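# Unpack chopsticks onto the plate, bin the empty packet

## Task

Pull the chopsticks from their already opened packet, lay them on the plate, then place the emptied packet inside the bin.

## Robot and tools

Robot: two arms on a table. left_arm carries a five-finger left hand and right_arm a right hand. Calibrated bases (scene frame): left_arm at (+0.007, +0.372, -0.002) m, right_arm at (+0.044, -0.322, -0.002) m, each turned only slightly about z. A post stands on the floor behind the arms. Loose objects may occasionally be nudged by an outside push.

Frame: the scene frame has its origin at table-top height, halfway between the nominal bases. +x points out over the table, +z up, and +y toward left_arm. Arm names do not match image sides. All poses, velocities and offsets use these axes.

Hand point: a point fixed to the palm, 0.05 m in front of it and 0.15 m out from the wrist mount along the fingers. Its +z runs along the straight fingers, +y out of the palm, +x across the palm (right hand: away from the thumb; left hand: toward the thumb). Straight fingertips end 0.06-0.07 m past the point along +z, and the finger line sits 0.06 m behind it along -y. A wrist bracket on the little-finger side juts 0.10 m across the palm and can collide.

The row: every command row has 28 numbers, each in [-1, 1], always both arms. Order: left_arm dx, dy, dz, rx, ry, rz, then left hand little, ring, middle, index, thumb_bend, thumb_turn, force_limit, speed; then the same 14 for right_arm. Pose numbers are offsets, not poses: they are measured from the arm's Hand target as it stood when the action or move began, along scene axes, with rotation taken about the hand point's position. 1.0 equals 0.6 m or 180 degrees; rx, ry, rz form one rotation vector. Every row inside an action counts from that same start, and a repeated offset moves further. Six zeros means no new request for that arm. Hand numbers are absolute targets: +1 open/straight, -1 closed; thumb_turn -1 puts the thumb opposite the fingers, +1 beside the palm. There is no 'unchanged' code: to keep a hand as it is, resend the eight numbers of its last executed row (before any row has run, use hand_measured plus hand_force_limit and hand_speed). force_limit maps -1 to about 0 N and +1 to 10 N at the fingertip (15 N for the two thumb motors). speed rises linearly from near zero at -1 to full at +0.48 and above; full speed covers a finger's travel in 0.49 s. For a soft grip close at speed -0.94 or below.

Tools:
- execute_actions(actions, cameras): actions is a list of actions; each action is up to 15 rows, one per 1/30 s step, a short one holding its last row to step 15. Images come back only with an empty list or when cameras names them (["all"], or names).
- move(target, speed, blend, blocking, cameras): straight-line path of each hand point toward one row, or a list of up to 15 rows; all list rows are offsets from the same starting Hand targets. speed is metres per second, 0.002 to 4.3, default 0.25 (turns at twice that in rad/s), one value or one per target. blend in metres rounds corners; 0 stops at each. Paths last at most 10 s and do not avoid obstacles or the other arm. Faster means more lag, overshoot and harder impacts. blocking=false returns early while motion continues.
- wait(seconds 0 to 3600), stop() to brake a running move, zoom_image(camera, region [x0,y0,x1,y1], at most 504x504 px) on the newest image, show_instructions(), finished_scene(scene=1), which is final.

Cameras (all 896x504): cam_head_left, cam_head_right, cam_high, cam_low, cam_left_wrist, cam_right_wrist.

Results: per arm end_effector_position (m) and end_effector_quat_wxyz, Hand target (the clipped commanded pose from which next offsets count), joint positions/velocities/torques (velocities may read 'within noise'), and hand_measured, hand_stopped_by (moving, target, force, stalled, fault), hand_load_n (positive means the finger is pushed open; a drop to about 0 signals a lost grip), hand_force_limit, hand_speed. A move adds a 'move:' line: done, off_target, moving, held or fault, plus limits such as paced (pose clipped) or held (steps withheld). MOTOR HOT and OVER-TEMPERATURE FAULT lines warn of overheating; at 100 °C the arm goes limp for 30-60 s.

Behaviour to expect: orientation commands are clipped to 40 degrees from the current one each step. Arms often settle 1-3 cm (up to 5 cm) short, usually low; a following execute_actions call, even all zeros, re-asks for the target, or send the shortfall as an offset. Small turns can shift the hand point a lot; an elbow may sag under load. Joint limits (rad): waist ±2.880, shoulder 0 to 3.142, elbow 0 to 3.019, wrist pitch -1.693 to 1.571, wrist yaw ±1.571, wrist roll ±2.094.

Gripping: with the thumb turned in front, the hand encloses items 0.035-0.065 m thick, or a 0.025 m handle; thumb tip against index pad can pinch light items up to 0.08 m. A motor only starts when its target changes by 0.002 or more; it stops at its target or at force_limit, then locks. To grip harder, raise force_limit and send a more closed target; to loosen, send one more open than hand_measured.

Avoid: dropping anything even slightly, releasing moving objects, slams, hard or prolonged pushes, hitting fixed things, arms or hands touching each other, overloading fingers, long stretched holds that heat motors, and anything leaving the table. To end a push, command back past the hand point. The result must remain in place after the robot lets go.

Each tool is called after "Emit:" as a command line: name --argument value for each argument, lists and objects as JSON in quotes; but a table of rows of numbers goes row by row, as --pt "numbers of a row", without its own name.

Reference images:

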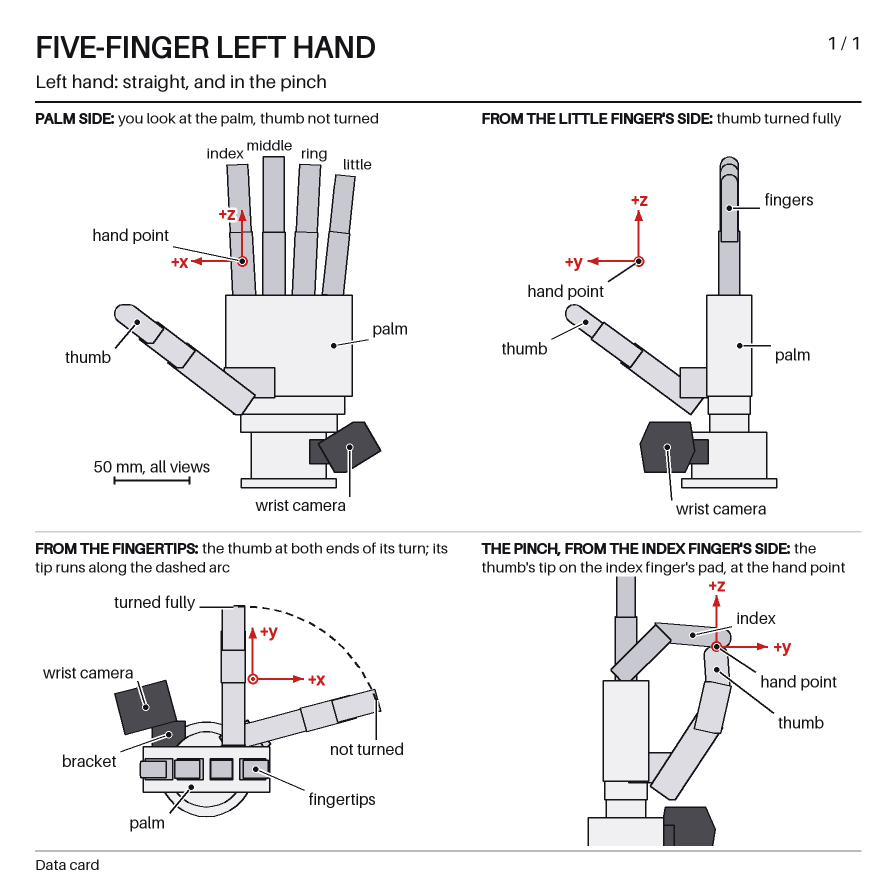

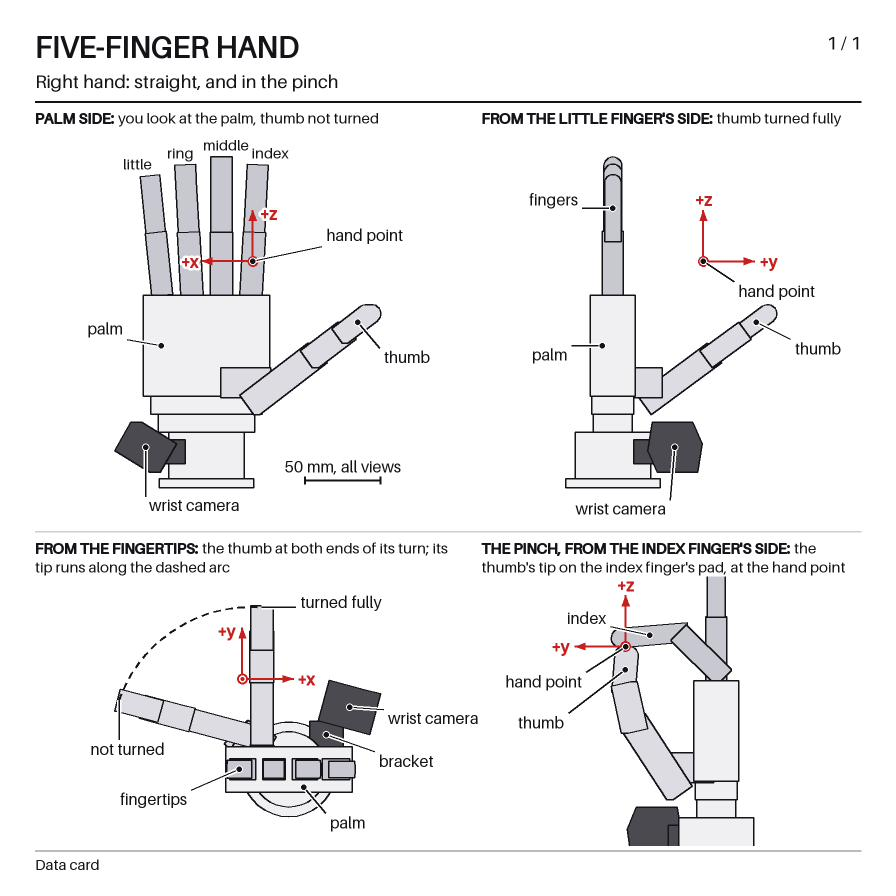

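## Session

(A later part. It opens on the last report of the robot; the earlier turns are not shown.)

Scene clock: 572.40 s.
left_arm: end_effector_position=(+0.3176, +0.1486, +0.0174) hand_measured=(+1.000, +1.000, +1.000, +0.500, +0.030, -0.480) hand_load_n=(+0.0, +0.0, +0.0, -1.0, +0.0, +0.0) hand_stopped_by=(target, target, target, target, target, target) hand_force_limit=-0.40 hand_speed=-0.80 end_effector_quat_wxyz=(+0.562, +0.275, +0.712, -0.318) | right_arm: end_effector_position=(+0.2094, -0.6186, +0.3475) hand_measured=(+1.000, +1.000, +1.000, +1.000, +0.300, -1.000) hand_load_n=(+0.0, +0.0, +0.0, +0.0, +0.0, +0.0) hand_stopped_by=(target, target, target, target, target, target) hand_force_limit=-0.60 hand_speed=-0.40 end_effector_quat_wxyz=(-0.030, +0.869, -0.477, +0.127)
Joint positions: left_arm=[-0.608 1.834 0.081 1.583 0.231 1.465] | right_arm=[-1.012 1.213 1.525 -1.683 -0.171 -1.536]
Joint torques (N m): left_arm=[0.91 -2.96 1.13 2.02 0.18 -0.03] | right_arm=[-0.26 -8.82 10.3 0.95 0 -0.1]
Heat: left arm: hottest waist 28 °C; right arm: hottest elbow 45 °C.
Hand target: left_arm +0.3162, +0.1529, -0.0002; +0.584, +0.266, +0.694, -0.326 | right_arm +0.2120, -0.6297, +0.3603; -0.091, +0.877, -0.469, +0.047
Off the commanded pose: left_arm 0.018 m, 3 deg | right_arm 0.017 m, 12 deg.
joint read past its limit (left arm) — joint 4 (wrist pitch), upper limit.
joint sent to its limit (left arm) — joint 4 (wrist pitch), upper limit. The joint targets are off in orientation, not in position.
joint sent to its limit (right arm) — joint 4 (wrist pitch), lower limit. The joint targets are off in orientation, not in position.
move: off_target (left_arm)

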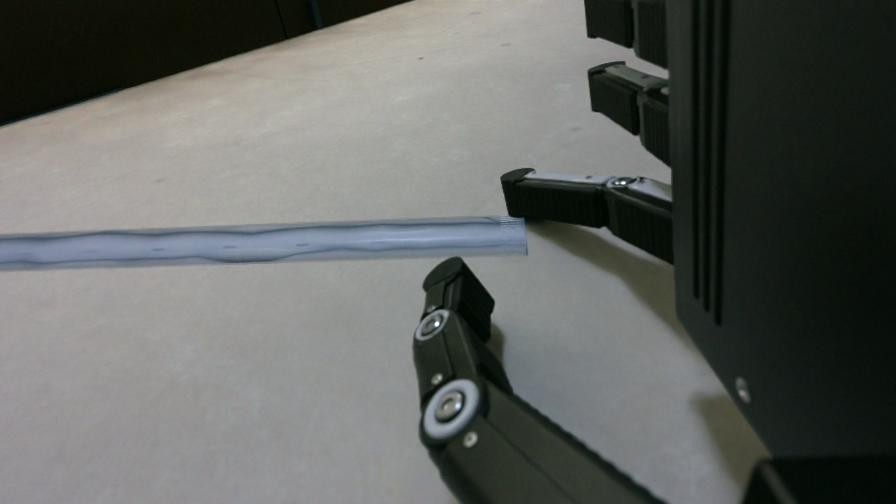

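Emit:
move --target '[0,0,0,0,0,0,1,1,1,0.5,0.03,-0.45,-0.4,-0.8,0,0,0,0,0,0,1,1,1,1,0.3,-1,-0.6,-0.4]' --speed 0.04

Emit:
move --target '[0,0,0,0,0,0,1,1,1,0.5,0.03,-0.42,-0.4,-0.8,0,0,0,0,0,0,1,1,1,1,0.3,-1,-0.6,-0.4]' --speed 0.04

Emit:
move --target '[0,0,0,0,0,0,1,1,1,0.5,0.03,-0.39,-0.4,-0.8,0,0,0,0,0,0,1,1,1,1,0.3,-1,-0.6,-0.4]' --speed 0.04 --cameras '["cam_left_wrist"]'

Scene clock: 573.20 s.
left_arm: end_effector_position=(+0.3176, +0.1485, +0.0174) hand_measured=(+1.000, +1.000, +1.000, +0.500, +0.030, -0.450) hand_load_n=(+0.0, +0.0, +0.0, -1.5, +0.0, +0.0) hand_stopped_by=(target, target, target, target, target, target) hand_force_limit=-0.40 hand_speed=-0.80 end_effector_quat_wxyz=(+0.562, +0.276, +0.712, -0.318) | right_arm: end_effector_position=(+0.2094, -0.6186, +0.3475) hand_measured=(+1.000, +1.000, +1.000, +1.000, +0.300, -1.000) hand_load_n=(+0.0, +0.0, +0.0, +0.0, +0.0, +0.0) hand_stopped_by=(target, target, target, target, target, target) hand_force_limit=-0.60 hand_speed=-0.40 end_effector_quat_wxyz=(-0.030, +0.869, -0.477, +0.127)
Joint positions: left_arm=[-0.608 1.834 0.081 1.583 0.231 1.465] | right_arm=[-1.012 1.213 1.525 -1.683 -0.171 -1.536]
Joint torques (N m): left_arm=[0.85 -2.96 1.14 2.03 0.17 -0.02] | right_arm=[-0.38 -9.35 10.25 0.84 0.03 -0.03]
Heat: left arm: hottest waist 28 °C; right arm: hottest elbow 45 °C.
Hand target: left_arm +0.3162, +0.1529, -0.0002; +0.584, +0.266, +0.694, -0.326 | right_arm +0.2120, -0.6297, +0.3603; -0.091, +0.877, -0.469, +0.047
Off the commanded pose: left_arm 0.018 m, 4 deg | right_arm 0.017 m, 12 deg.
joint read past its limit (left arm) — joint 4 (wrist pitch), upper limit.
joint sent to its limit (left arm) — joint 4 (wrist pitch), upper limit. The joint targets are off in orientation, not in position.
joint sent to its limit (right arm) — joint 4 (wrist pitch), lower limit. The joint targets are off in orientation, not in position.
move: done

Scene clock: 573.70 s.
left_arm: end_effector_position=(+0.3176, +0.1485, +0.0174) hand_measured=(+1.000, +1.000, +1.000, +0.500, +0.030, -0.420) hand_load_n=(+0.0, +0.0, +0.0, -1.5, +0.0, +0.0) hand_stopped_by=(target, target, target, target, target, target) hand_force_limit=-0.40 hand_speed=-0.80 end_effector_quat_wxyz=(+0.562, +0.276, +0.712, -0.318) | right_arm: end_effector_position=(+0.2094, -0.6186, +0.3475) hand_measured=(+1.000, +1.000, +1.000, +1.000, +0.300, -1.000) hand_load_n=(+0.0, +0.0, +0.0, +0.0, +0.0, +0.0) hand_stopped_by=(target, target, target, target, target, target) hand_force_limit=-0.60 hand_speed=-0.40 end_effector_quat_wxyz=(-0.030, +0.869, -0.477, +0.127)
Joint positions: left_arm=[-0.608 1.834 0.081 1.583 0.231 1.465] | right_arm=[-1.012 1.213 1.525 -1.683 -0.171 -1.536]
Joint torques (N m): left_arm=[0.85 -2.9 1.11 2.04 0.17 -0.02] | right_arm=[-0.03 -8.82 10.48 0.88 -0.04 -0.06]
Heat: left arm: hottest waist 28 °C; right arm: hottest elbow 45 °C.
Hand target: left_arm +0.3162, +0.1529, -0.0002; +0.584, +0.266, +0.694, -0.326 | right_arm +0.2120, -0.6297, +0.3603; -0.091, +0.877, -0.469, +0.047
Off the commanded pose: left_arm 0.018 m, 4 deg | right_arm 0.017 m, 12 deg.
joint read past its limit (left arm) — joint 4 (wrist pitch), upper limit.
joint sent to its limit (left arm) — joint 4 (wrist pitch), upper limit. The joint targets are off in orientation, not in position.
joint sent to its limit (right arm) — joint 4 (wrist pitch), lower limit. The joint targets are off in orientation, not in position.
move: done

Scene clock: 574.20 s.
left_arm: end_effector_position=(+0.3176, +0.1485, +0.0174) hand_measured=(+1.000, +1.000, +1.000, +0.500, +0.030, -0.390) hand_load_n=(+0.0, +0.0, +0.0, -1.0, +0.0, +0.0) hand_stopped_by=(target, target, target, target, target, target) hand_force_limit=-0.40 hand_speed=-0.80 end_effector_quat_wxyz=(+0.562, +0.276, +0.712, -0.318) | right_arm: end_effector_position=(+0.2094, -0.6186, +0.3475) hand_measured=(+1.000, +1.000, +1.000, +1.000, +0.300, -1.000) hand_load_n=(+0.0, +0.0, +0.0, +0.0, +0.0, +0.0) hand_stopped_by=(target, target, target, target, target, target) hand_force_limit=-0.60 hand_speed=-0.40 end_effector_quat_wxyz=(-0.030, +0.869, -0.477, +0.127)
Joint positions: left_arm=[-0.608 1.834 0.081 1.583 0.231 1.466] | right_arm=[-1.012 1.213 1.525 -1.683 -0.171 -1.536]
Joint torques (N m): left_arm=[0.91 -2.96 1.11 2 0.17 -0.02] | right_arm=[0.56 -8.7 10.19 0.88 0 -0.03]
Heat: left arm: hottest waist 28 °C; right arm: hottest elbow 45 °C.
Hand target: left_arm +0.3162, +0.1529, -0.0002; +0.584, +0.266, +0.694, -0.326 | right_arm +0.2120, -0.6297, +0.3603; -0.091, +0.877, -0.469, +0.047
Off the commanded pose: left_arm 0.018 m, 4 deg | right_arm 0.017 m, 12 deg.
joint read past its limit (left arm) — joint 4 (wrist pitch), upper limit.
joint sent to its limit (left arm) — joint 4 (wrist pitch), upper limit. The joint targets are off in orientation, not in position.
joint sent to its limit (right arm) — joint 4 (wrist pitch), lower limit. The joint targets are off in orientation, not in position.
move: done

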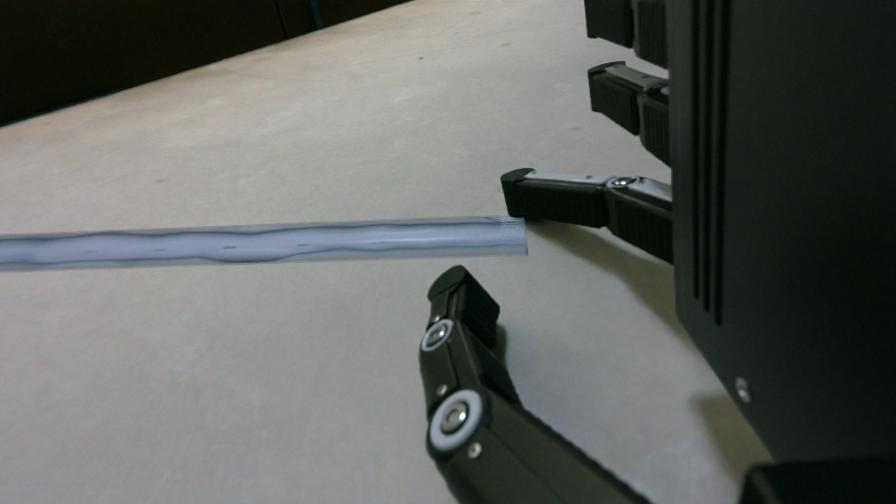

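Emit:
move --target '[0,0,0,0,0,0,1,1,1,0.5,0.03,-0.36,-0.4,-0.8,0,0,0,0,0,0,1,1,1,1,0.3,-1,-0.6,-0.4]' --speed 0.04

Emit:
move --target '[0,0,0,0,0,0,1,1,1,0.5,0.03,-0.33,-0.4,-0.8,0,0,0,0,0,0,1,1,1,1,0.3,-1,-0.6,-0.4]' --speed 0.04 --cameras '["cam_left_wrist"]'

Scene clock: 582.27 s.
left_arm: end_effector_position=(+0.3176, +0.1485, +0.0174) hand_measured=(+1.000, +1.000, +1.000, +0.500, +0.030, -0.360) hand_load_n=(+0.0, +0.0, +0.0, -1.5, +0.0, +0.0) hand_stopped_by=(target, target, target, target, target, target) hand_force_limit=-0.40 hand_speed=-0.80 end_effector_quat_wxyz=(+0.562, +0.276, +0.712, -0.318) | right_arm: end_effector_position=(+0.2094, -0.6186, +0.3475) hand_measured=(+1.000, +1.000, +1.000, +1.000, +0.300, -1.000) hand_load_n=(+0.0, +0.5, -0.5, +0.0, +0.0, +0.0) hand_stopped_by=(target, target, target, target, target, target) hand_force_limit=-0.60 hand_speed=-0.40 end_effector_quat_wxyz=(-0.030, +0.869, -0.477, +0.127)
Joint positions: left_arm=[-0.608 1.834 0.081 1.583 0.231 1.466] | right_arm=[-1.012 1.213 1.525 -1.683 -0.171 -1.536]
Joint torques (N m): left_arm=[0.97 -2.96 1.13 2.02 0.18 -0.02] | right_arm=[0.15 -8.82 10.21 0.81 -0.05 -0.11]
Heat: left arm: hottest waist 28 °C; right arm: hottest elbow 45 °C.
Hand target: left_arm +0.3162, +0.1529, -0.0002; +0.584, +0.266, +0.694, -0.326 | right_arm +0.2120, -0.6297, +0.3603; -0.091, +0.877, -0.469, +0.047
Off the commanded pose: left_arm 0.018 m, 4 deg | right_arm 0.017 m, 12 deg.
joint read past its limit (left arm) — joint 4 (wrist pitch), upper limit.
joint sent to its limit (left arm) — joint 4 (wrist pitch), upper limit. The joint targets are off in orientation, not in position.
joint sent to its limit (right arm) — joint 4 (wrist pitch), lower limit. The joint targets are off in orientation, not in position.
move: done

Scene clock: 582.77 s.
left_arm: end_effector_position=(+0.3176, +0.1485, +0.0174) hand_measured=(+1.000, +1.000, +1.000, +0.500, +0.030, -0.330) hand_load_n=(+0.0, +0.0, +0.0, -1.0, +0.0, +0.0) hand_stopped_by=(target, target, target, target, target, target) hand_force_limit=-0.40 hand_speed=-0.80 end_effector_quat_wxyz=(+0.562, +0.276, +0.712, -0.318) | right_arm: end_effector_position=(+0.2094, -0.6186, +0.3475) hand_measured=(+1.000, +1.000, +1.000, +1.000, +0.300, -1.000) hand_load_n=(+0.5, +0.0, +0.0, +0.0, +0.0, +0.0) hand_stopped_by=(target, target, target, target, target, target) hand_force_limit=-0.60 hand_speed=-0.40 end_effector_quat_wxyz=(-0.030, +0.869, -0.477, +0.127)
Joint positions: left_arm=[-0.608 1.834 0.081 1.583 0.231 1.466] | right_arm=[-1.012 1.213 1.525 -1.683 -0.171 -1.536]
Joint torques (N m): left_arm=[0.79 -2.9 1.16 2.03 0.17 -0.02] | right_arm=[-0.32 -9.11 10.32 0.83 -0.04 -0.1]
Heat: left arm: hottest waist 28 °C; right arm: hottest elbow 45 °C.
Hand target: left_arm +0.3162, +0.1529, -0.0002; +0.584, +0.266, +0.694, -0.326 | right_arm +0.2120, -0.6297, +0.3603; -0.091, +0.877, -0.469, +0.047
Off the commanded pose: left_arm 0.018 m, 4 deg | right_arm 0.017 m, 12 deg.
joint read past its limit (left arm) — joint 4 (wrist pitch), upper limit.
joint sent to its limit (left arm) — joint 4 (wrist pitch), upper limit. The joint targets are off in orientation, not in position.
joint sent to its limit (right arm) — joint 4 (wrist pitch), lower limit. The joint targets are off in orientation, not in position.
move: done

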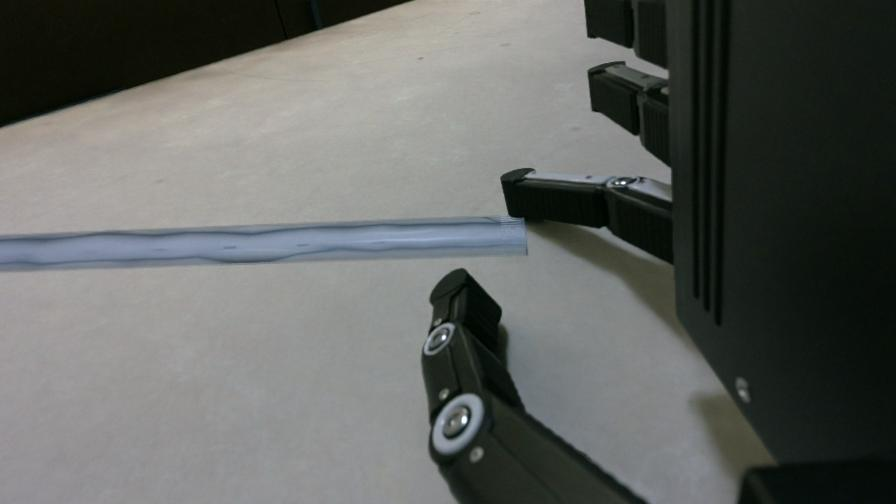

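Emit:
move --target '[0,0,0,0,0,0,1,1,1,0.5,0.03,-0.28,-0.4,-0.8,0,0,0,0,0,0,1,1,1,1,0.3,-1,-0.6,-0.4]' --speed 0.04

Emit:
move --target '[0,0,0,0,0,0,1,1,1,0.5,0.03,-0.23,-0.4,-0.8,0,0,0,0,0,0,1,1,1,1,0.3,-1,-0.6,-0.4]' --speed 0.04 --cameras '["cam_left_wrist"]'

Scene clock: 583.53 s.
left_arm: end_effector_position=(+0.3176, +0.1485, +0.0174) hand_measured=(+1.000, +1.000, +1.000, +0.500, +0.030, -0.280) hand_load_n=(+0.0, +0.0, +0.0, -1.5, +0.0, +0.0) hand_stopped_by=(target, target, target, target, target, target) hand_force_limit=-0.40 hand_speed=-0.80 end_effector_quat_wxyz=(+0.562, +0.276, +0.712, -0.318) | right_arm: end_effector_position=(+0.2094, -0.6186, +0.3475) hand_measured=(+1.000, +1.000, +1.000, +1.000, +0.300, -1.000) hand_load_n=(+0.0, +0.0, +0.0, -0.5, +0.0, +0.0) hand_stopped_by=(target, target, target, target, target, target) hand_force_limit=-0.60 hand_speed=-0.40 end_effector_quat_wxyz=(-0.030, +0.869, -0.477, +0.127)
Joint positions: left_arm=[-0.608 1.834 0.081 1.583 0.232 1.466] | right_arm=[-1.012 1.213 1.525 -1.683 -0.171 -1.536]
Joint torques (N m): left_arm=[0.91 -2.96 1.11 2 0.17 -0.02] | right_arm=[-0.38 -8.59 10.43 0.83 -0.06 -0.1]
Heat: left arm: hottest waist 28 °C; right arm: hottest elbow 45 °C.
Hand target: left_arm +0.3161, +0.1529, -0.0002; +0.584, +0.266, +0.694, -0.326 | right_arm +0.2120, -0.6297, +0.3603; -0.091, +0.877, -0.469, +0.047
Off the commanded pose: left_arm 0.018 m, 4 deg | right_arm 0.017 m, 12 deg.
joint read past its limit (left arm) — joint 4 (wrist pitch), upper limit.
joint sent to its limit (left arm) — joint 4 (wrist pitch), upper limit. The joint targets are off in orientation, not in position.
joint sent to its limit (right arm) — joint 4 (wrist pitch), lower limit. The joint targets are off in orientation, not in position.
move: done

Scene clock: 584.03 s.
left_arm: end_effector_position=(+0.3178, +0.1487, +0.0176) hand_measured=(+1.000, +1.000, +1.000, +0.500, +0.030, -0.230) hand_load_n=(+0.0, +0.0, +0.0, +0.0, -1.5, -2.5) hand_stopped_by=(target, target, target, target, target, target) hand_force_limit=-0.40 hand_speed=-0.80 end_effector_quat_wxyz=(+0.563, +0.278, +0.711, -0.316) | right_arm: end_effector_position=(+0.2094, -0.6186, +0.3475) hand_measured=(+1.000, +1.000, +1.000, +1.000, +0.300, -1.000) hand_load_n=(+0.0, +0.0, +0.0, +0.0, +0.0, +0.0) hand_stopped_by=(target, target, target, target, target, target) hand_force_limit=-0.60 hand_speed=-0.40 end_effector_quat_wxyz=(-0.030, +0.869, -0.477, +0.127)
Joint positions: left_arm=[-0.607 1.835 0.081 1.583 0.232 1.471] | right_arm=[-1.012 1.213 1.525 -1.683 -0.171 -1.536]
Joint torques (N m): left_arm=[0.85 -2.96 1.13 2.04 0.17 -0.09] | right_arm=[-0.15 -9.58 10.19 0.81 0 -0.03]
Heat: left arm: hottest waist 28 °C; right arm: hottest elbow 45 °C.
Hand target: left_arm +0.3161, +0.1529, -0.0003; +0.584, +0.266, +0.694, -0.326 | right_arm +0.2120, -0.6297, +0.3603; -0.091, +0.877, -0.469, +0.047
Off the commanded pose: left_arm 0.018 m, 4 deg | right_arm 0.017 m, 12 deg.
joint read past its limit (left arm) — joint 4 (wrist pitch), upper limit.
joint sent to its limit (left arm) — joint 4 (wrist pitch), upper limit. The joint targets are off in orientation, not in position.
joint sent to its limit (right arm) — joint 4 (wrist pitch), lower limit. The joint targets are off in orientation, not in position.
move: done

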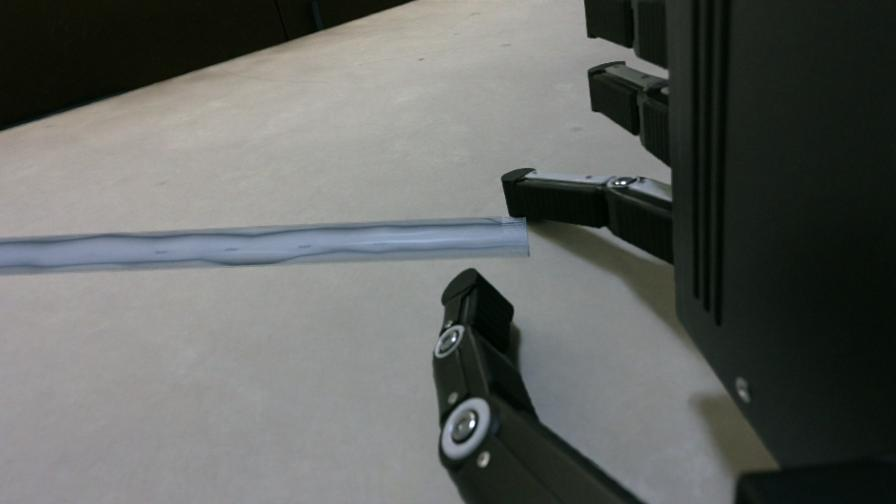

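Emit:
move --pt "0 0 0.065 0 0 0 1 1 1 0.5 0.03 -0.25 -0.4 -0.8 0 0 0 0 0 0 1 1 1 1 0.3 -1 -0.6 -0.4" --pt "0.0183 0.0095 0.065 0 0 0 1 1 1 0.5 0.03 -0.25 -0.4 -0.8 0 0 0 0 0 0 1 1 1 1 0.3 -1 -0.6 -0.4" --pt "0.0183 0.0095 0.004 0 0 0 1 1 1 0.5 0.03 -0.25 -0.4 -0.8 0 0 0 0 0 0 1 1 1 1 0.3 -1 -0.6 -0.4" --speed '[0.06,0.05,0.04]' --cameras '["cam_left_wrist","cam_high"]'

Scene clock: 588.37 s.
left_arm: end_effector_position=(+0.3285, +0.1548, +0.0185) hand_measured=(+1.000, +1.000, +1.000, +0.500, +0.030, -0.250) hand_load_n=(+0.0, +0.0, +0.0, -0.5, -1.5, -1.5) hand_stopped_by=(target, target, target, target, target, target) hand_force_limit=-0.40 hand_speed=-0.80 end_effector_quat_wxyz=(+0.566, +0.276, +0.708, -0.319) | right_arm: end_effector_position=(+0.2094, -0.6186, +0.3475) hand_measured=(+1.000, +1.000, +1.000, +1.000, +0.300, -1.000) hand_load_n=(+0.0, +0.0, +0.0, +0.0, +0.0, +0.0) hand_stopped_by=(target, target, target, target, target, target) hand_force_limit=-0.60 hand_speed=-0.40 end_effector_quat_wxyz=(-0.030, +0.869, -0.477, +0.127)
Joint positions: left_arm=[-0.547 1.84 0.093 1.583 0.291 1.477] | right_arm=[-1.012 1.213 1.525 -1.683 -0.171 -1.536]
Joint torques (N m): left_arm=[0.79 -3.31 1.14 2.02 0.19 -0.03] | right_arm=[-0.21 -9.7 10.32 0.79 0.01 -0.08]
Heat: left arm: hottest waist 28 °C; right arm: hottest elbow 46 °C.
Hand target: left_arm +0.3271, +0.1586, +0.0022; +0.584, +0.266, +0.694, -0.326 | right_arm +0.2120, -0.6297, +0.3603; -0.091, +0.877, -0.469, +0.047
Off the commanded pose: left_arm 0.017 m, 3 deg | right_arm 0.017 m, 12 deg.
joint read past its limit (left arm) — joint 4 (wrist pitch), upper limit.
joint sent to its limit (left arm) — joint 4 (wrist pitch), upper limit. The joint targets are off in orientation, not in position.
joint sent to its limit (right arm) — joint 4 (wrist pitch), lower limit. The joint targets are off in orientation, not in position.
move: off_target (left_arm)
Images, in order (width x height): cam_high 896x504, cam_left_wrist 896x504.

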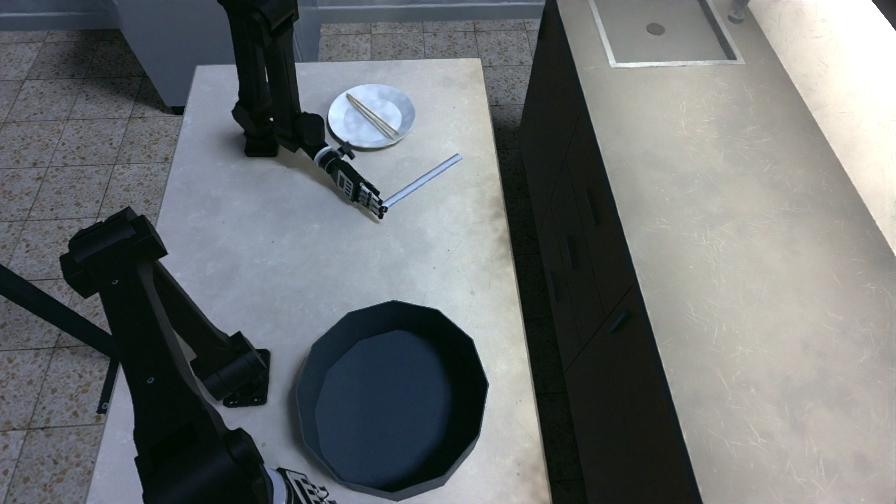

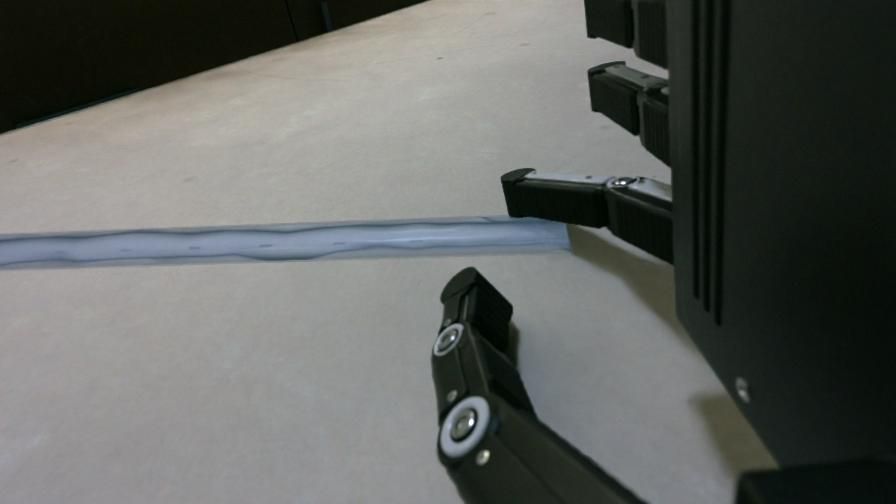

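Emit:
move --pt "0 0 -0.004 0 0 0 1 1 1 0.5 0.03 -0.25 -0.4 -0.8 0 0 0 0 0 0 1 1 1 1 0.3 -1 -0.6 -0.4" --pt "0 0 -0.004 0 0 0 1 1 1 0.3 0.03 -0.25 -0.4 -0.9 0 0 0 0 0 0 1 1 1 1 0.3 -1 -0.6 -0.4" --speed 0.04 --cameras '["cam_left_wrist"]'

Scene clock: 591.03 s.
left_arm: end_effector_position=(+0.3291, +0.1532, +0.0170) hand_measured=(+1.000, +1.000, +1.000, +0.300, +0.030, -0.250) hand_load_n=(+0.0, +0.0, +0.0, +0.5, -2.0, -2.5) hand_stopped_by=(target, target, target, target, target, target) hand_force_limit=-0.40 hand_speed=-0.90 end_effector_quat_wxyz=(+0.565, +0.280, +0.708, -0.319) | right_arm: end_effector_position=(+0.2094, -0.6186, +0.3475) hand_measured=(+1.000, +1.000, +1.000, +1.000, +0.300, -1.000) hand_load_n=(+0.0, +0.0, +0.0, +0.0, +0.0, +0.0) hand_stopped_by=(target, target, target, target, target, target) hand_force_limit=-0.60 hand_speed=-0.40 end_effector_quat_wxyz=(-0.030, +0.869, -0.477, +0.127)
Joint positions: left_arm=[-0.547 1.847 0.098 1.583 0.297 1.483] | right_arm=[-1.012 1.213 1.525 -1.683 -0.171 -1.536]
Joint torques (N m): left_arm=[0.85 -3.55 0.99 2.02 0.02 -0.06] | right_arm=[-0.21 -9.7 10.18 0.66 0 -0.11]
Heat: left arm: hottest waist 28 °C; right arm: hottest elbow 46 °C.
Hand target: left_arm +0.3270, +0.1586, -0.0003; +0.584, +0.266, +0.694, -0.326 | right_arm +0.2120, -0.6297, +0.3603; -0.091, +0.877, -0.469, +0.047
Off the commanded pose: left_arm 0.018 m, 3 deg | right_arm 0.017 m, 12 deg.
joint read past its limit (left arm) — joint 4 (wrist pitch), upper limit.
joint sent to its limit (left arm) — joint 4 (wrist pitch), upper limit. The joint targets are off in orientation, not in position.
joint sent to its limit (right arm) — joint 4 (wrist pitch), lower limit. The joint targets are off in orientation, not in position.
move: off_target (left_arm); target 2's new numbers were sent with left_arm's hand 0.019 m and 3 deg from that target

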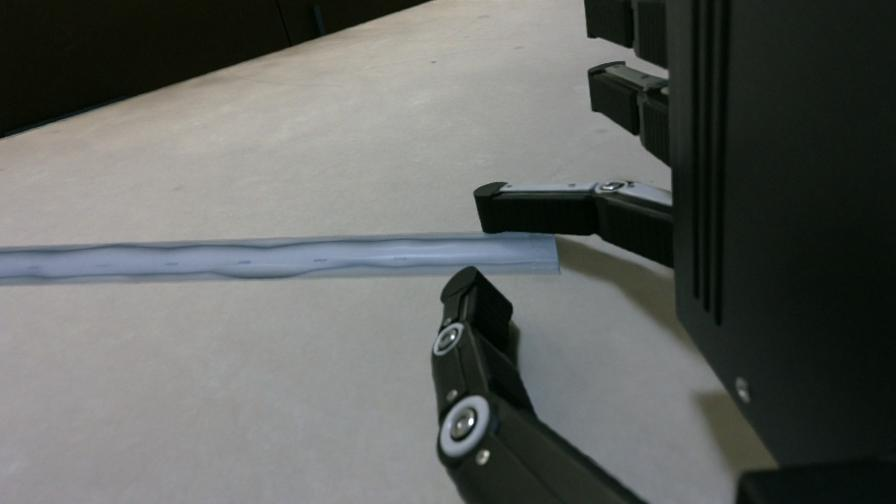

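Emit:
zoom_image --camera "cam_left_wrist" --region '[410, 160, 590, 340]'

Emit:
move --target '[0,0,0,0,0,0,1,1,1,0.15,0.03,-0.25,-0.4,-0.9,0,0,0,0,0,0,1,1,1,1,0.3,-1,-0.6,-0.4]' --speed 0.04 --cameras '["cam_left_wrist"]'

Emit:
zoom_image --camera "cam_left_wrist" --region '[410, 160, 590, 340]'

Scaled by 2.800 from the camera's image (finer frame: 1280x720).

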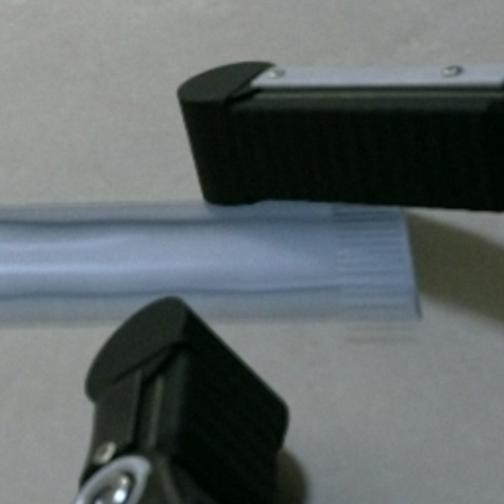

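Scene clock: 591.97 s.
left_arm: end_effector_position=(+0.3291, +0.1533, +0.0169) hand_measured=(+1.000, +1.000, +1.000, +0.150, +0.030, -0.250) hand_load_n=(+0.0, +0.0, +0.0, +0.0, -2.5, -3.0) hand_stopped_by=(target, target, target, target, target, target) hand_force_limit=-0.40 hand_speed=-0.90 end_effector_quat_wxyz=(+0.565, +0.280, +0.708, -0.319) | right_arm: end_effector_position=(+0.2094, -0.6186, +0.3475) hand_measured=(+1.000, +1.000, +1.000, +1.000, +0.300, -1.000) hand_load_n=(+0.0, +0.0, +0.0, +0.0, +0.0, +0.0) hand_stopped_by=(target, target, target, target, target, target) hand_force_limit=-0.60 hand_speed=-0.40 end_effector_quat_wxyz=(-0.030, +0.869, -0.477, +0.127)
Joint positions: left_arm=[-0.547 1.847 0.098 1.583 0.297 1.483] | right_arm=[-1.012 1.213 1.525 -1.683 -0.171 -1.536]
Joint torques (N m): left_arm=[0.85 -3.49 0.96 2.02 0.02 -0.06] | right_arm=[0.03 -8.64 10.17 0.64 -0.04 -0.03]
Heat: left arm: hottest waist 28 °C; right arm: hottest elbow 46 °C.
Hand target: left_arm +0.3270, +0.1586, -0.0003; +0.584, +0.266, +0.694, -0.326 | right_arm +0.2120, -0.6297, +0.3603; -0.091, +0.877, -0.469, +0.047
Off the commanded pose: left_arm 0.018 m, 3 deg | right_arm 0.017 m, 12 deg.
joint read past its limit (left arm) — joint 4 (wrist pitch), upper limit.
joint sent to its limit (left arm) — joint 4 (wrist pitch), upper limit. The joint targets are off in orientation, not in position.
joint sent to its limit (right arm) — joint 4 (wrist pitch), lower limit. The joint targets are off in orientation, not in position.
move: done

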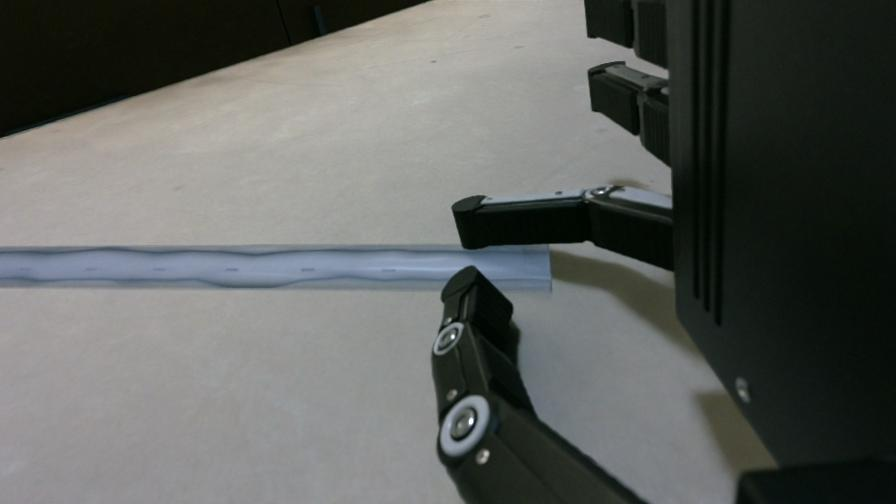

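Scaled by 2.800 from the camera's image (finer frame: 1280x720).

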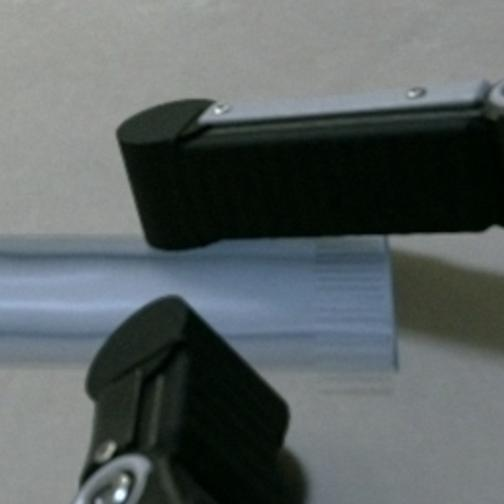

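Emit:
move --target '[0,0,0,0,0,0,1,1,1,0.06,0.03,-0.25,-0.4,-0.9,0,0,0,0,0,0,1,1,1,1,0.3,-1,-0.6,-0.4]' --speed 0.04 --cameras '["cam_left_wrist"]'

Emit:
zoom_image --camera "cam_left_wrist" --region '[410, 160, 590, 340]'

Scene clock: 594.50 s.
left_arm: end_effector_position=(+0.3291, +0.1533, +0.0169) hand_measured=(+1.000, +1.000, +1.000, +0.060, +0.030, -0.250) hand_load_n=(+0.0, +0.0, +0.5, +0.0, -2.5, -3.0) hand_stopped_by=(target, target, target, target, target, target) hand_force_limit=-0.40 hand_speed=-0.90 end_effector_quat_wxyz=(+0.565, +0.280, +0.708, -0.319) | right_arm: end_effector_position=(+0.2094, -0.6186, +0.3475) hand_measured=(+1.000, +1.000, +1.000, +1.000, +0.300, -1.000) hand_load_n=(+0.0, +0.0, +0.0, +0.0, +0.0, +0.0) hand_stopped_by=(target, target, target, target, target, target) hand_force_limit=-0.60 hand_speed=-0.40 end_effector_quat_wxyz=(-0.030, +0.869, -0.477, +0.127)
Joint positions: left_arm=[-0.547 1.847 0.098 1.583 0.297 1.483] | right_arm=[-1.012 1.213 1.525 -1.683 -0.171 -1.536]
Joint torques (N m): left_arm=[0.85 -3.55 0.99 2 0.01 -0.06] | right_arm=[-0.32 -8.94 10.33 0.79 -0.05 -0.06]
Heat: left arm: hottest waist 28 °C; right arm: hottest elbow 46 °C.
Hand target: left_arm +0.3270, +0.1586, -0.0003; +0.584, +0.266, +0.694, -0.326 | right_arm +0.2120, -0.6297, +0.3603; -0.091, +0.877, -0.469, +0.047
Off the commanded pose: left_arm 0.018 m, 3 deg | right_arm 0.017 m, 12 deg.
joint read past its limit (left arm) — joint 4 (wrist pitch), upper limit.
joint sent to its limit (left arm) — joint 4 (wrist pitch), upper limit. The joint targets are off in orientation, not in position.
joint sent to its limit (right arm) — joint 4 (wrist pitch), lower limit. The joint targets are off in orientation, not in position.
move: done

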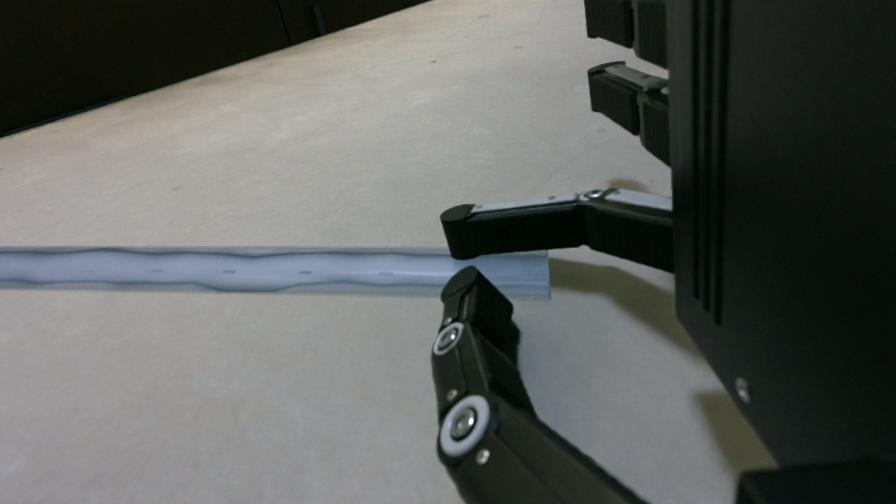

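Scaled by 2.800 from the camera's image (finer frame: 1280x720).

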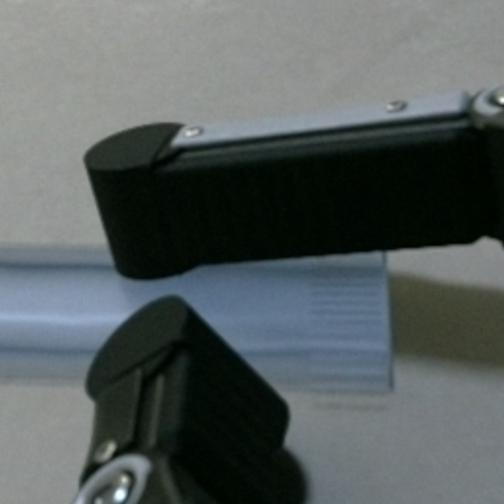

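Emit:
move --target '[0,0,0,0,0,0,1,1,1,-0.1,0.03,-0.25,-0.2,-0.9,0,0,0,0,0,0,1,1,1,1,0.3,-1,-0.6,-0.4]' --speed 0.04 --cameras '["cam_left_wrist"]'

Emit:
zoom_image --camera "cam_left_wrist" --region '[410, 160, 590, 340]'

Scene clock: 595.67 s.
left_arm: end_effector_position=(+0.3291, +0.1533, +0.0169) hand_measured=(+1.000, +1.000, +1.000, -0.100, +0.030, -0.250) hand_load_n=(+0.0, +0.0, +0.0, +0.0, -2.5, -3.0) hand_stopped_by=(target, target, target, target, target, target) hand_force_limit=-0.20 hand_speed=-0.90 end_effector_quat_wxyz=(+0.565, +0.280, +0.708, -0.319) | right_arm: end_effector_position=(+0.2094, -0.6186, +0.3475) hand_measured=(+1.000, +1.000, +1.000, +1.000, +0.300, -1.000) hand_load_n=(+0.0, +0.5, +0.0, +0.0, +0.0, +0.0) hand_stopped_by=(target, target, target, target, target, target) hand_force_limit=-0.60 hand_speed=-0.40 end_effector_quat_wxyz=(-0.030, +0.869, -0.477, +0.127)
Joint positions: left_arm=[-0.547 1.847 0.098 1.583 0.297 1.483] | right_arm=[-1.012 1.213 1.525 -1.683 -0.171 -1.536]
Joint torques (N m): left_arm=[0.85 -3.49 0.96 2 0.01 -0.06] | right_arm=[-0.21 -9.17 10.21 0.68 -0.03 -0.12]
Heat: left arm: hottest waist 28 °C; right arm: hottest elbow 46 °C.
Hand target: left_arm +0.3270, +0.1586, -0.0003; +0.584, +0.266, +0.694, -0.326 | right_arm +0.2120, -0.6297, +0.3603; -0.091, +0.877, -0.469, +0.047
Off the commanded pose: left_arm 0.018 m, 3 deg | right_arm 0.017 m, 12 deg.
joint read past its limit (left arm) — joint 4 (wrist pitch), upper limit.
joint sent to its limit (left arm) — joint 4 (wrist pitch), upper limit. The joint targets are off in orientation, not in position.
joint sent to its limit (right arm) — joint 4 (wrist pitch), lower limit. The joint targets are off in orientation, not in position.
move: done

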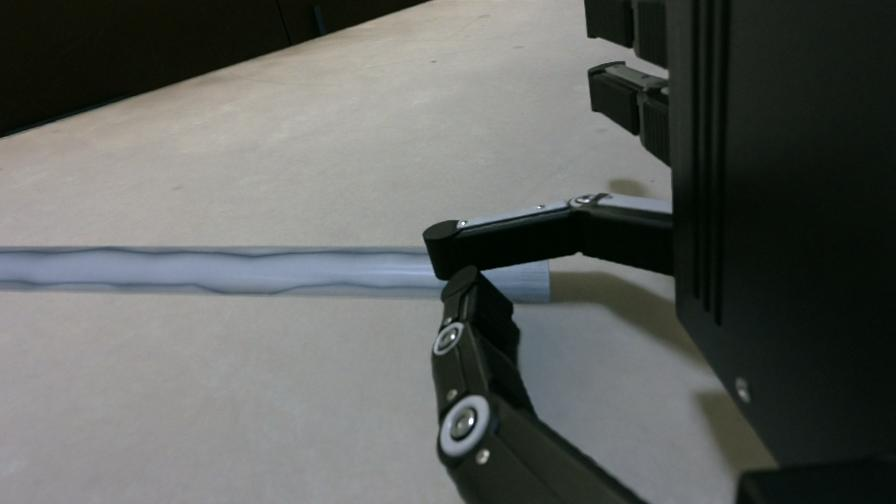

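Scaled by 2.800 from the camera's image (finer frame: 1280x720).

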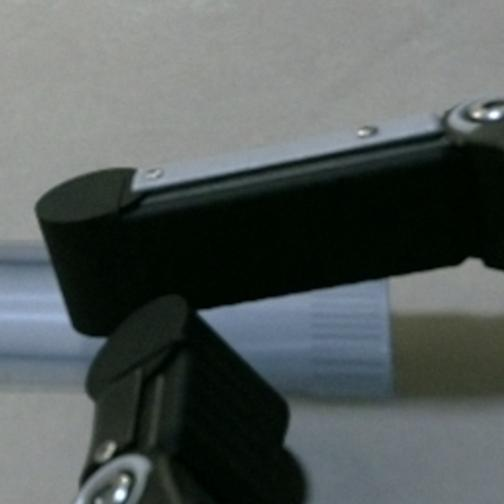

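Emit:
move --pt "0 0 0.1 0 0 0 1 1 1 -0.1 0.03 -0.25 -0.2 -0.9 0 0 0 0 0 0 1 1 1 1 0.3 -1 -0.6 -0.4" --pt "-0.05 -0.1 0.3 0 0 0 1 1 1 1 0.3 -0.5 -0.4 -0.4 0 0 0 0 0 0 1 1 1 1 0.3 -1 -0.6 -0.4" --speed '[0.05,0.15]' --cameras '["cam_high","cam_head_left","cam_head_right","cam_low"]'

Scene clock: 604.07 s.
left_arm: end_effector_position=(+0.2899, +0.1116, +0.1581) hand_measured=(+1.000, +1.000, +1.000, +1.000, +0.300, -0.500) hand_load_n=(+0.0, +0.0, +0.0, +0.0, +0.0, +0.0) hand_stopped_by=(target, target, target, target, target, target) hand_force_limit=-0.40 hand_speed=-0.40 end_effector_quat_wxyz=(+0.578, +0.271, +0.702, -0.317) | right_arm: end_effector_position=(+0.2094, -0.6186, +0.3475) hand_measured=(+1.000, +1.000, +1.000, +1.000, +0.300, -1.000) hand_load_n=(+0.0, +0.0, +0.0, +0.0, +0.0, +0.0) hand_stopped_by=(target, target, target, target, target, target) hand_force_limit=-0.60 hand_speed=-0.40 end_effector_quat_wxyz=(-0.030, +0.869, -0.477, +0.127)
Joint positions: left_arm=[-0.862 0.793 0.198 0.462 -0.033 1.434] | right_arm=[-1.012 1.213 1.525 -1.683 -0.171 -1.536]
Joint torques (N m): left_arm=[-0.15 0.03 12.27 1.48 -0.01 -0.08] | right_arm=[-0.03 -9 10.1 0.92 -0.02 -0.08]
Heat: left arm: hottest waist 28 °C; right arm: hottest elbow 46 °C.
Hand target: left_arm +0.2971, +0.0987, +0.1799; +0.584, +0.266, +0.694, -0.326 | right_arm +0.2120, -0.6297, +0.3603; -0.091, +0.877, -0.469, +0.047
Off the commanded pose: left_arm 0.026 m, 2 deg | right_arm 0.017 m, 12 deg.
joint sent to its limit (right arm) — joint 4 (wrist pitch), lower limit. The joint targets are off in orientation, not in position.
move: off_target (left_arm); target 2's new numbers were sent with left_arm's hand 0.026 m and 2 deg from that target
Images, in order (width x height): cam_head_left 896x504, cam_head_right 896x504, cam_high 896x504, cam_low 896x504.

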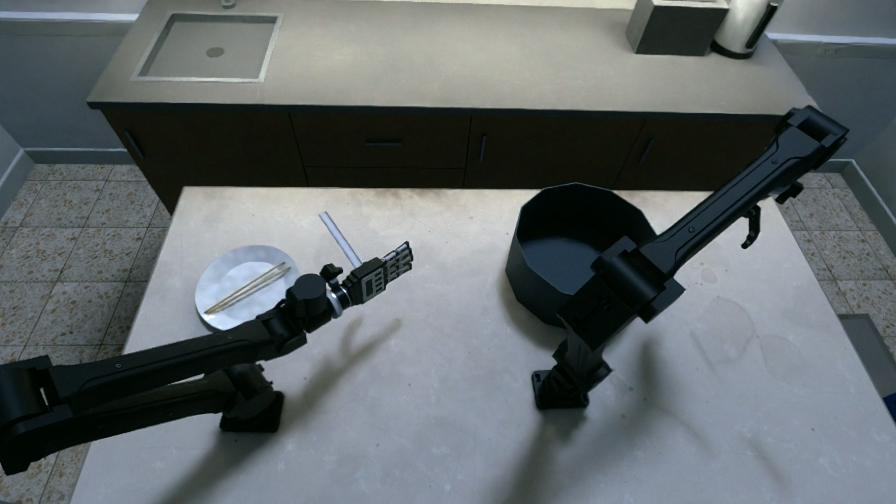

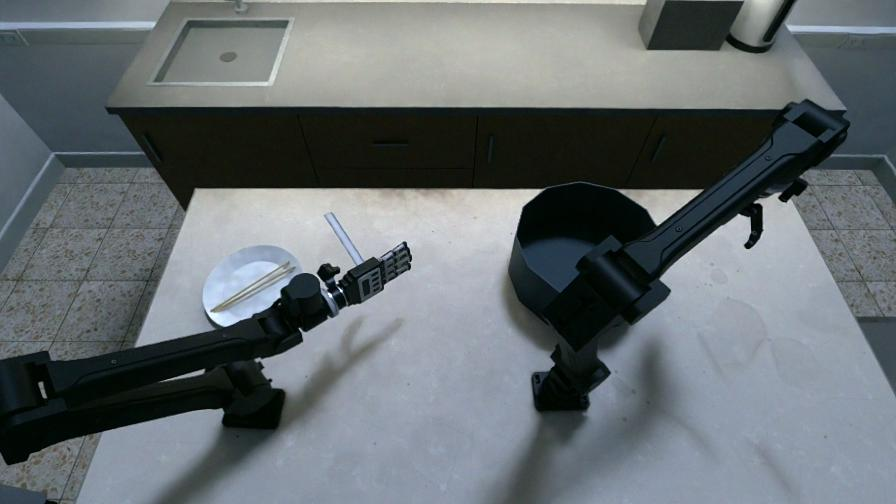

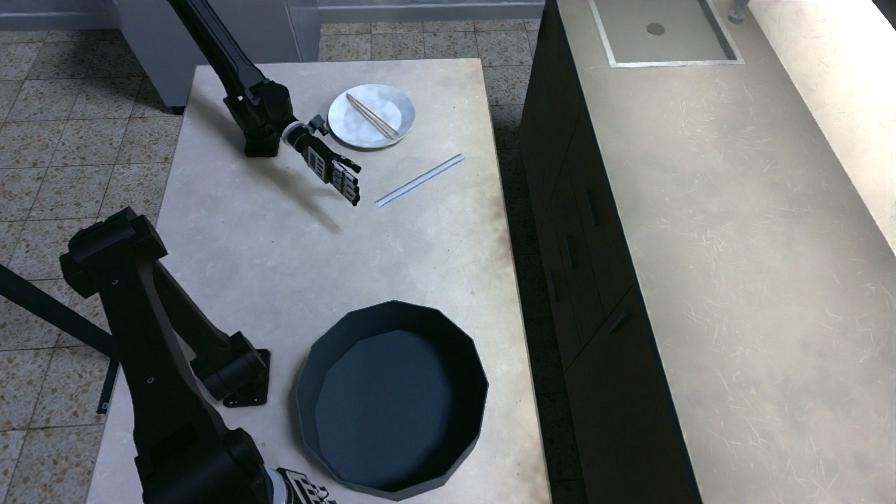

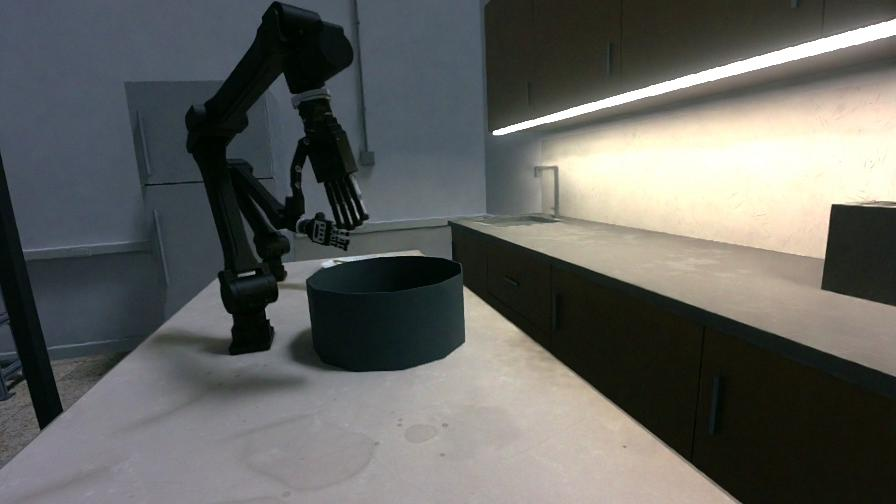

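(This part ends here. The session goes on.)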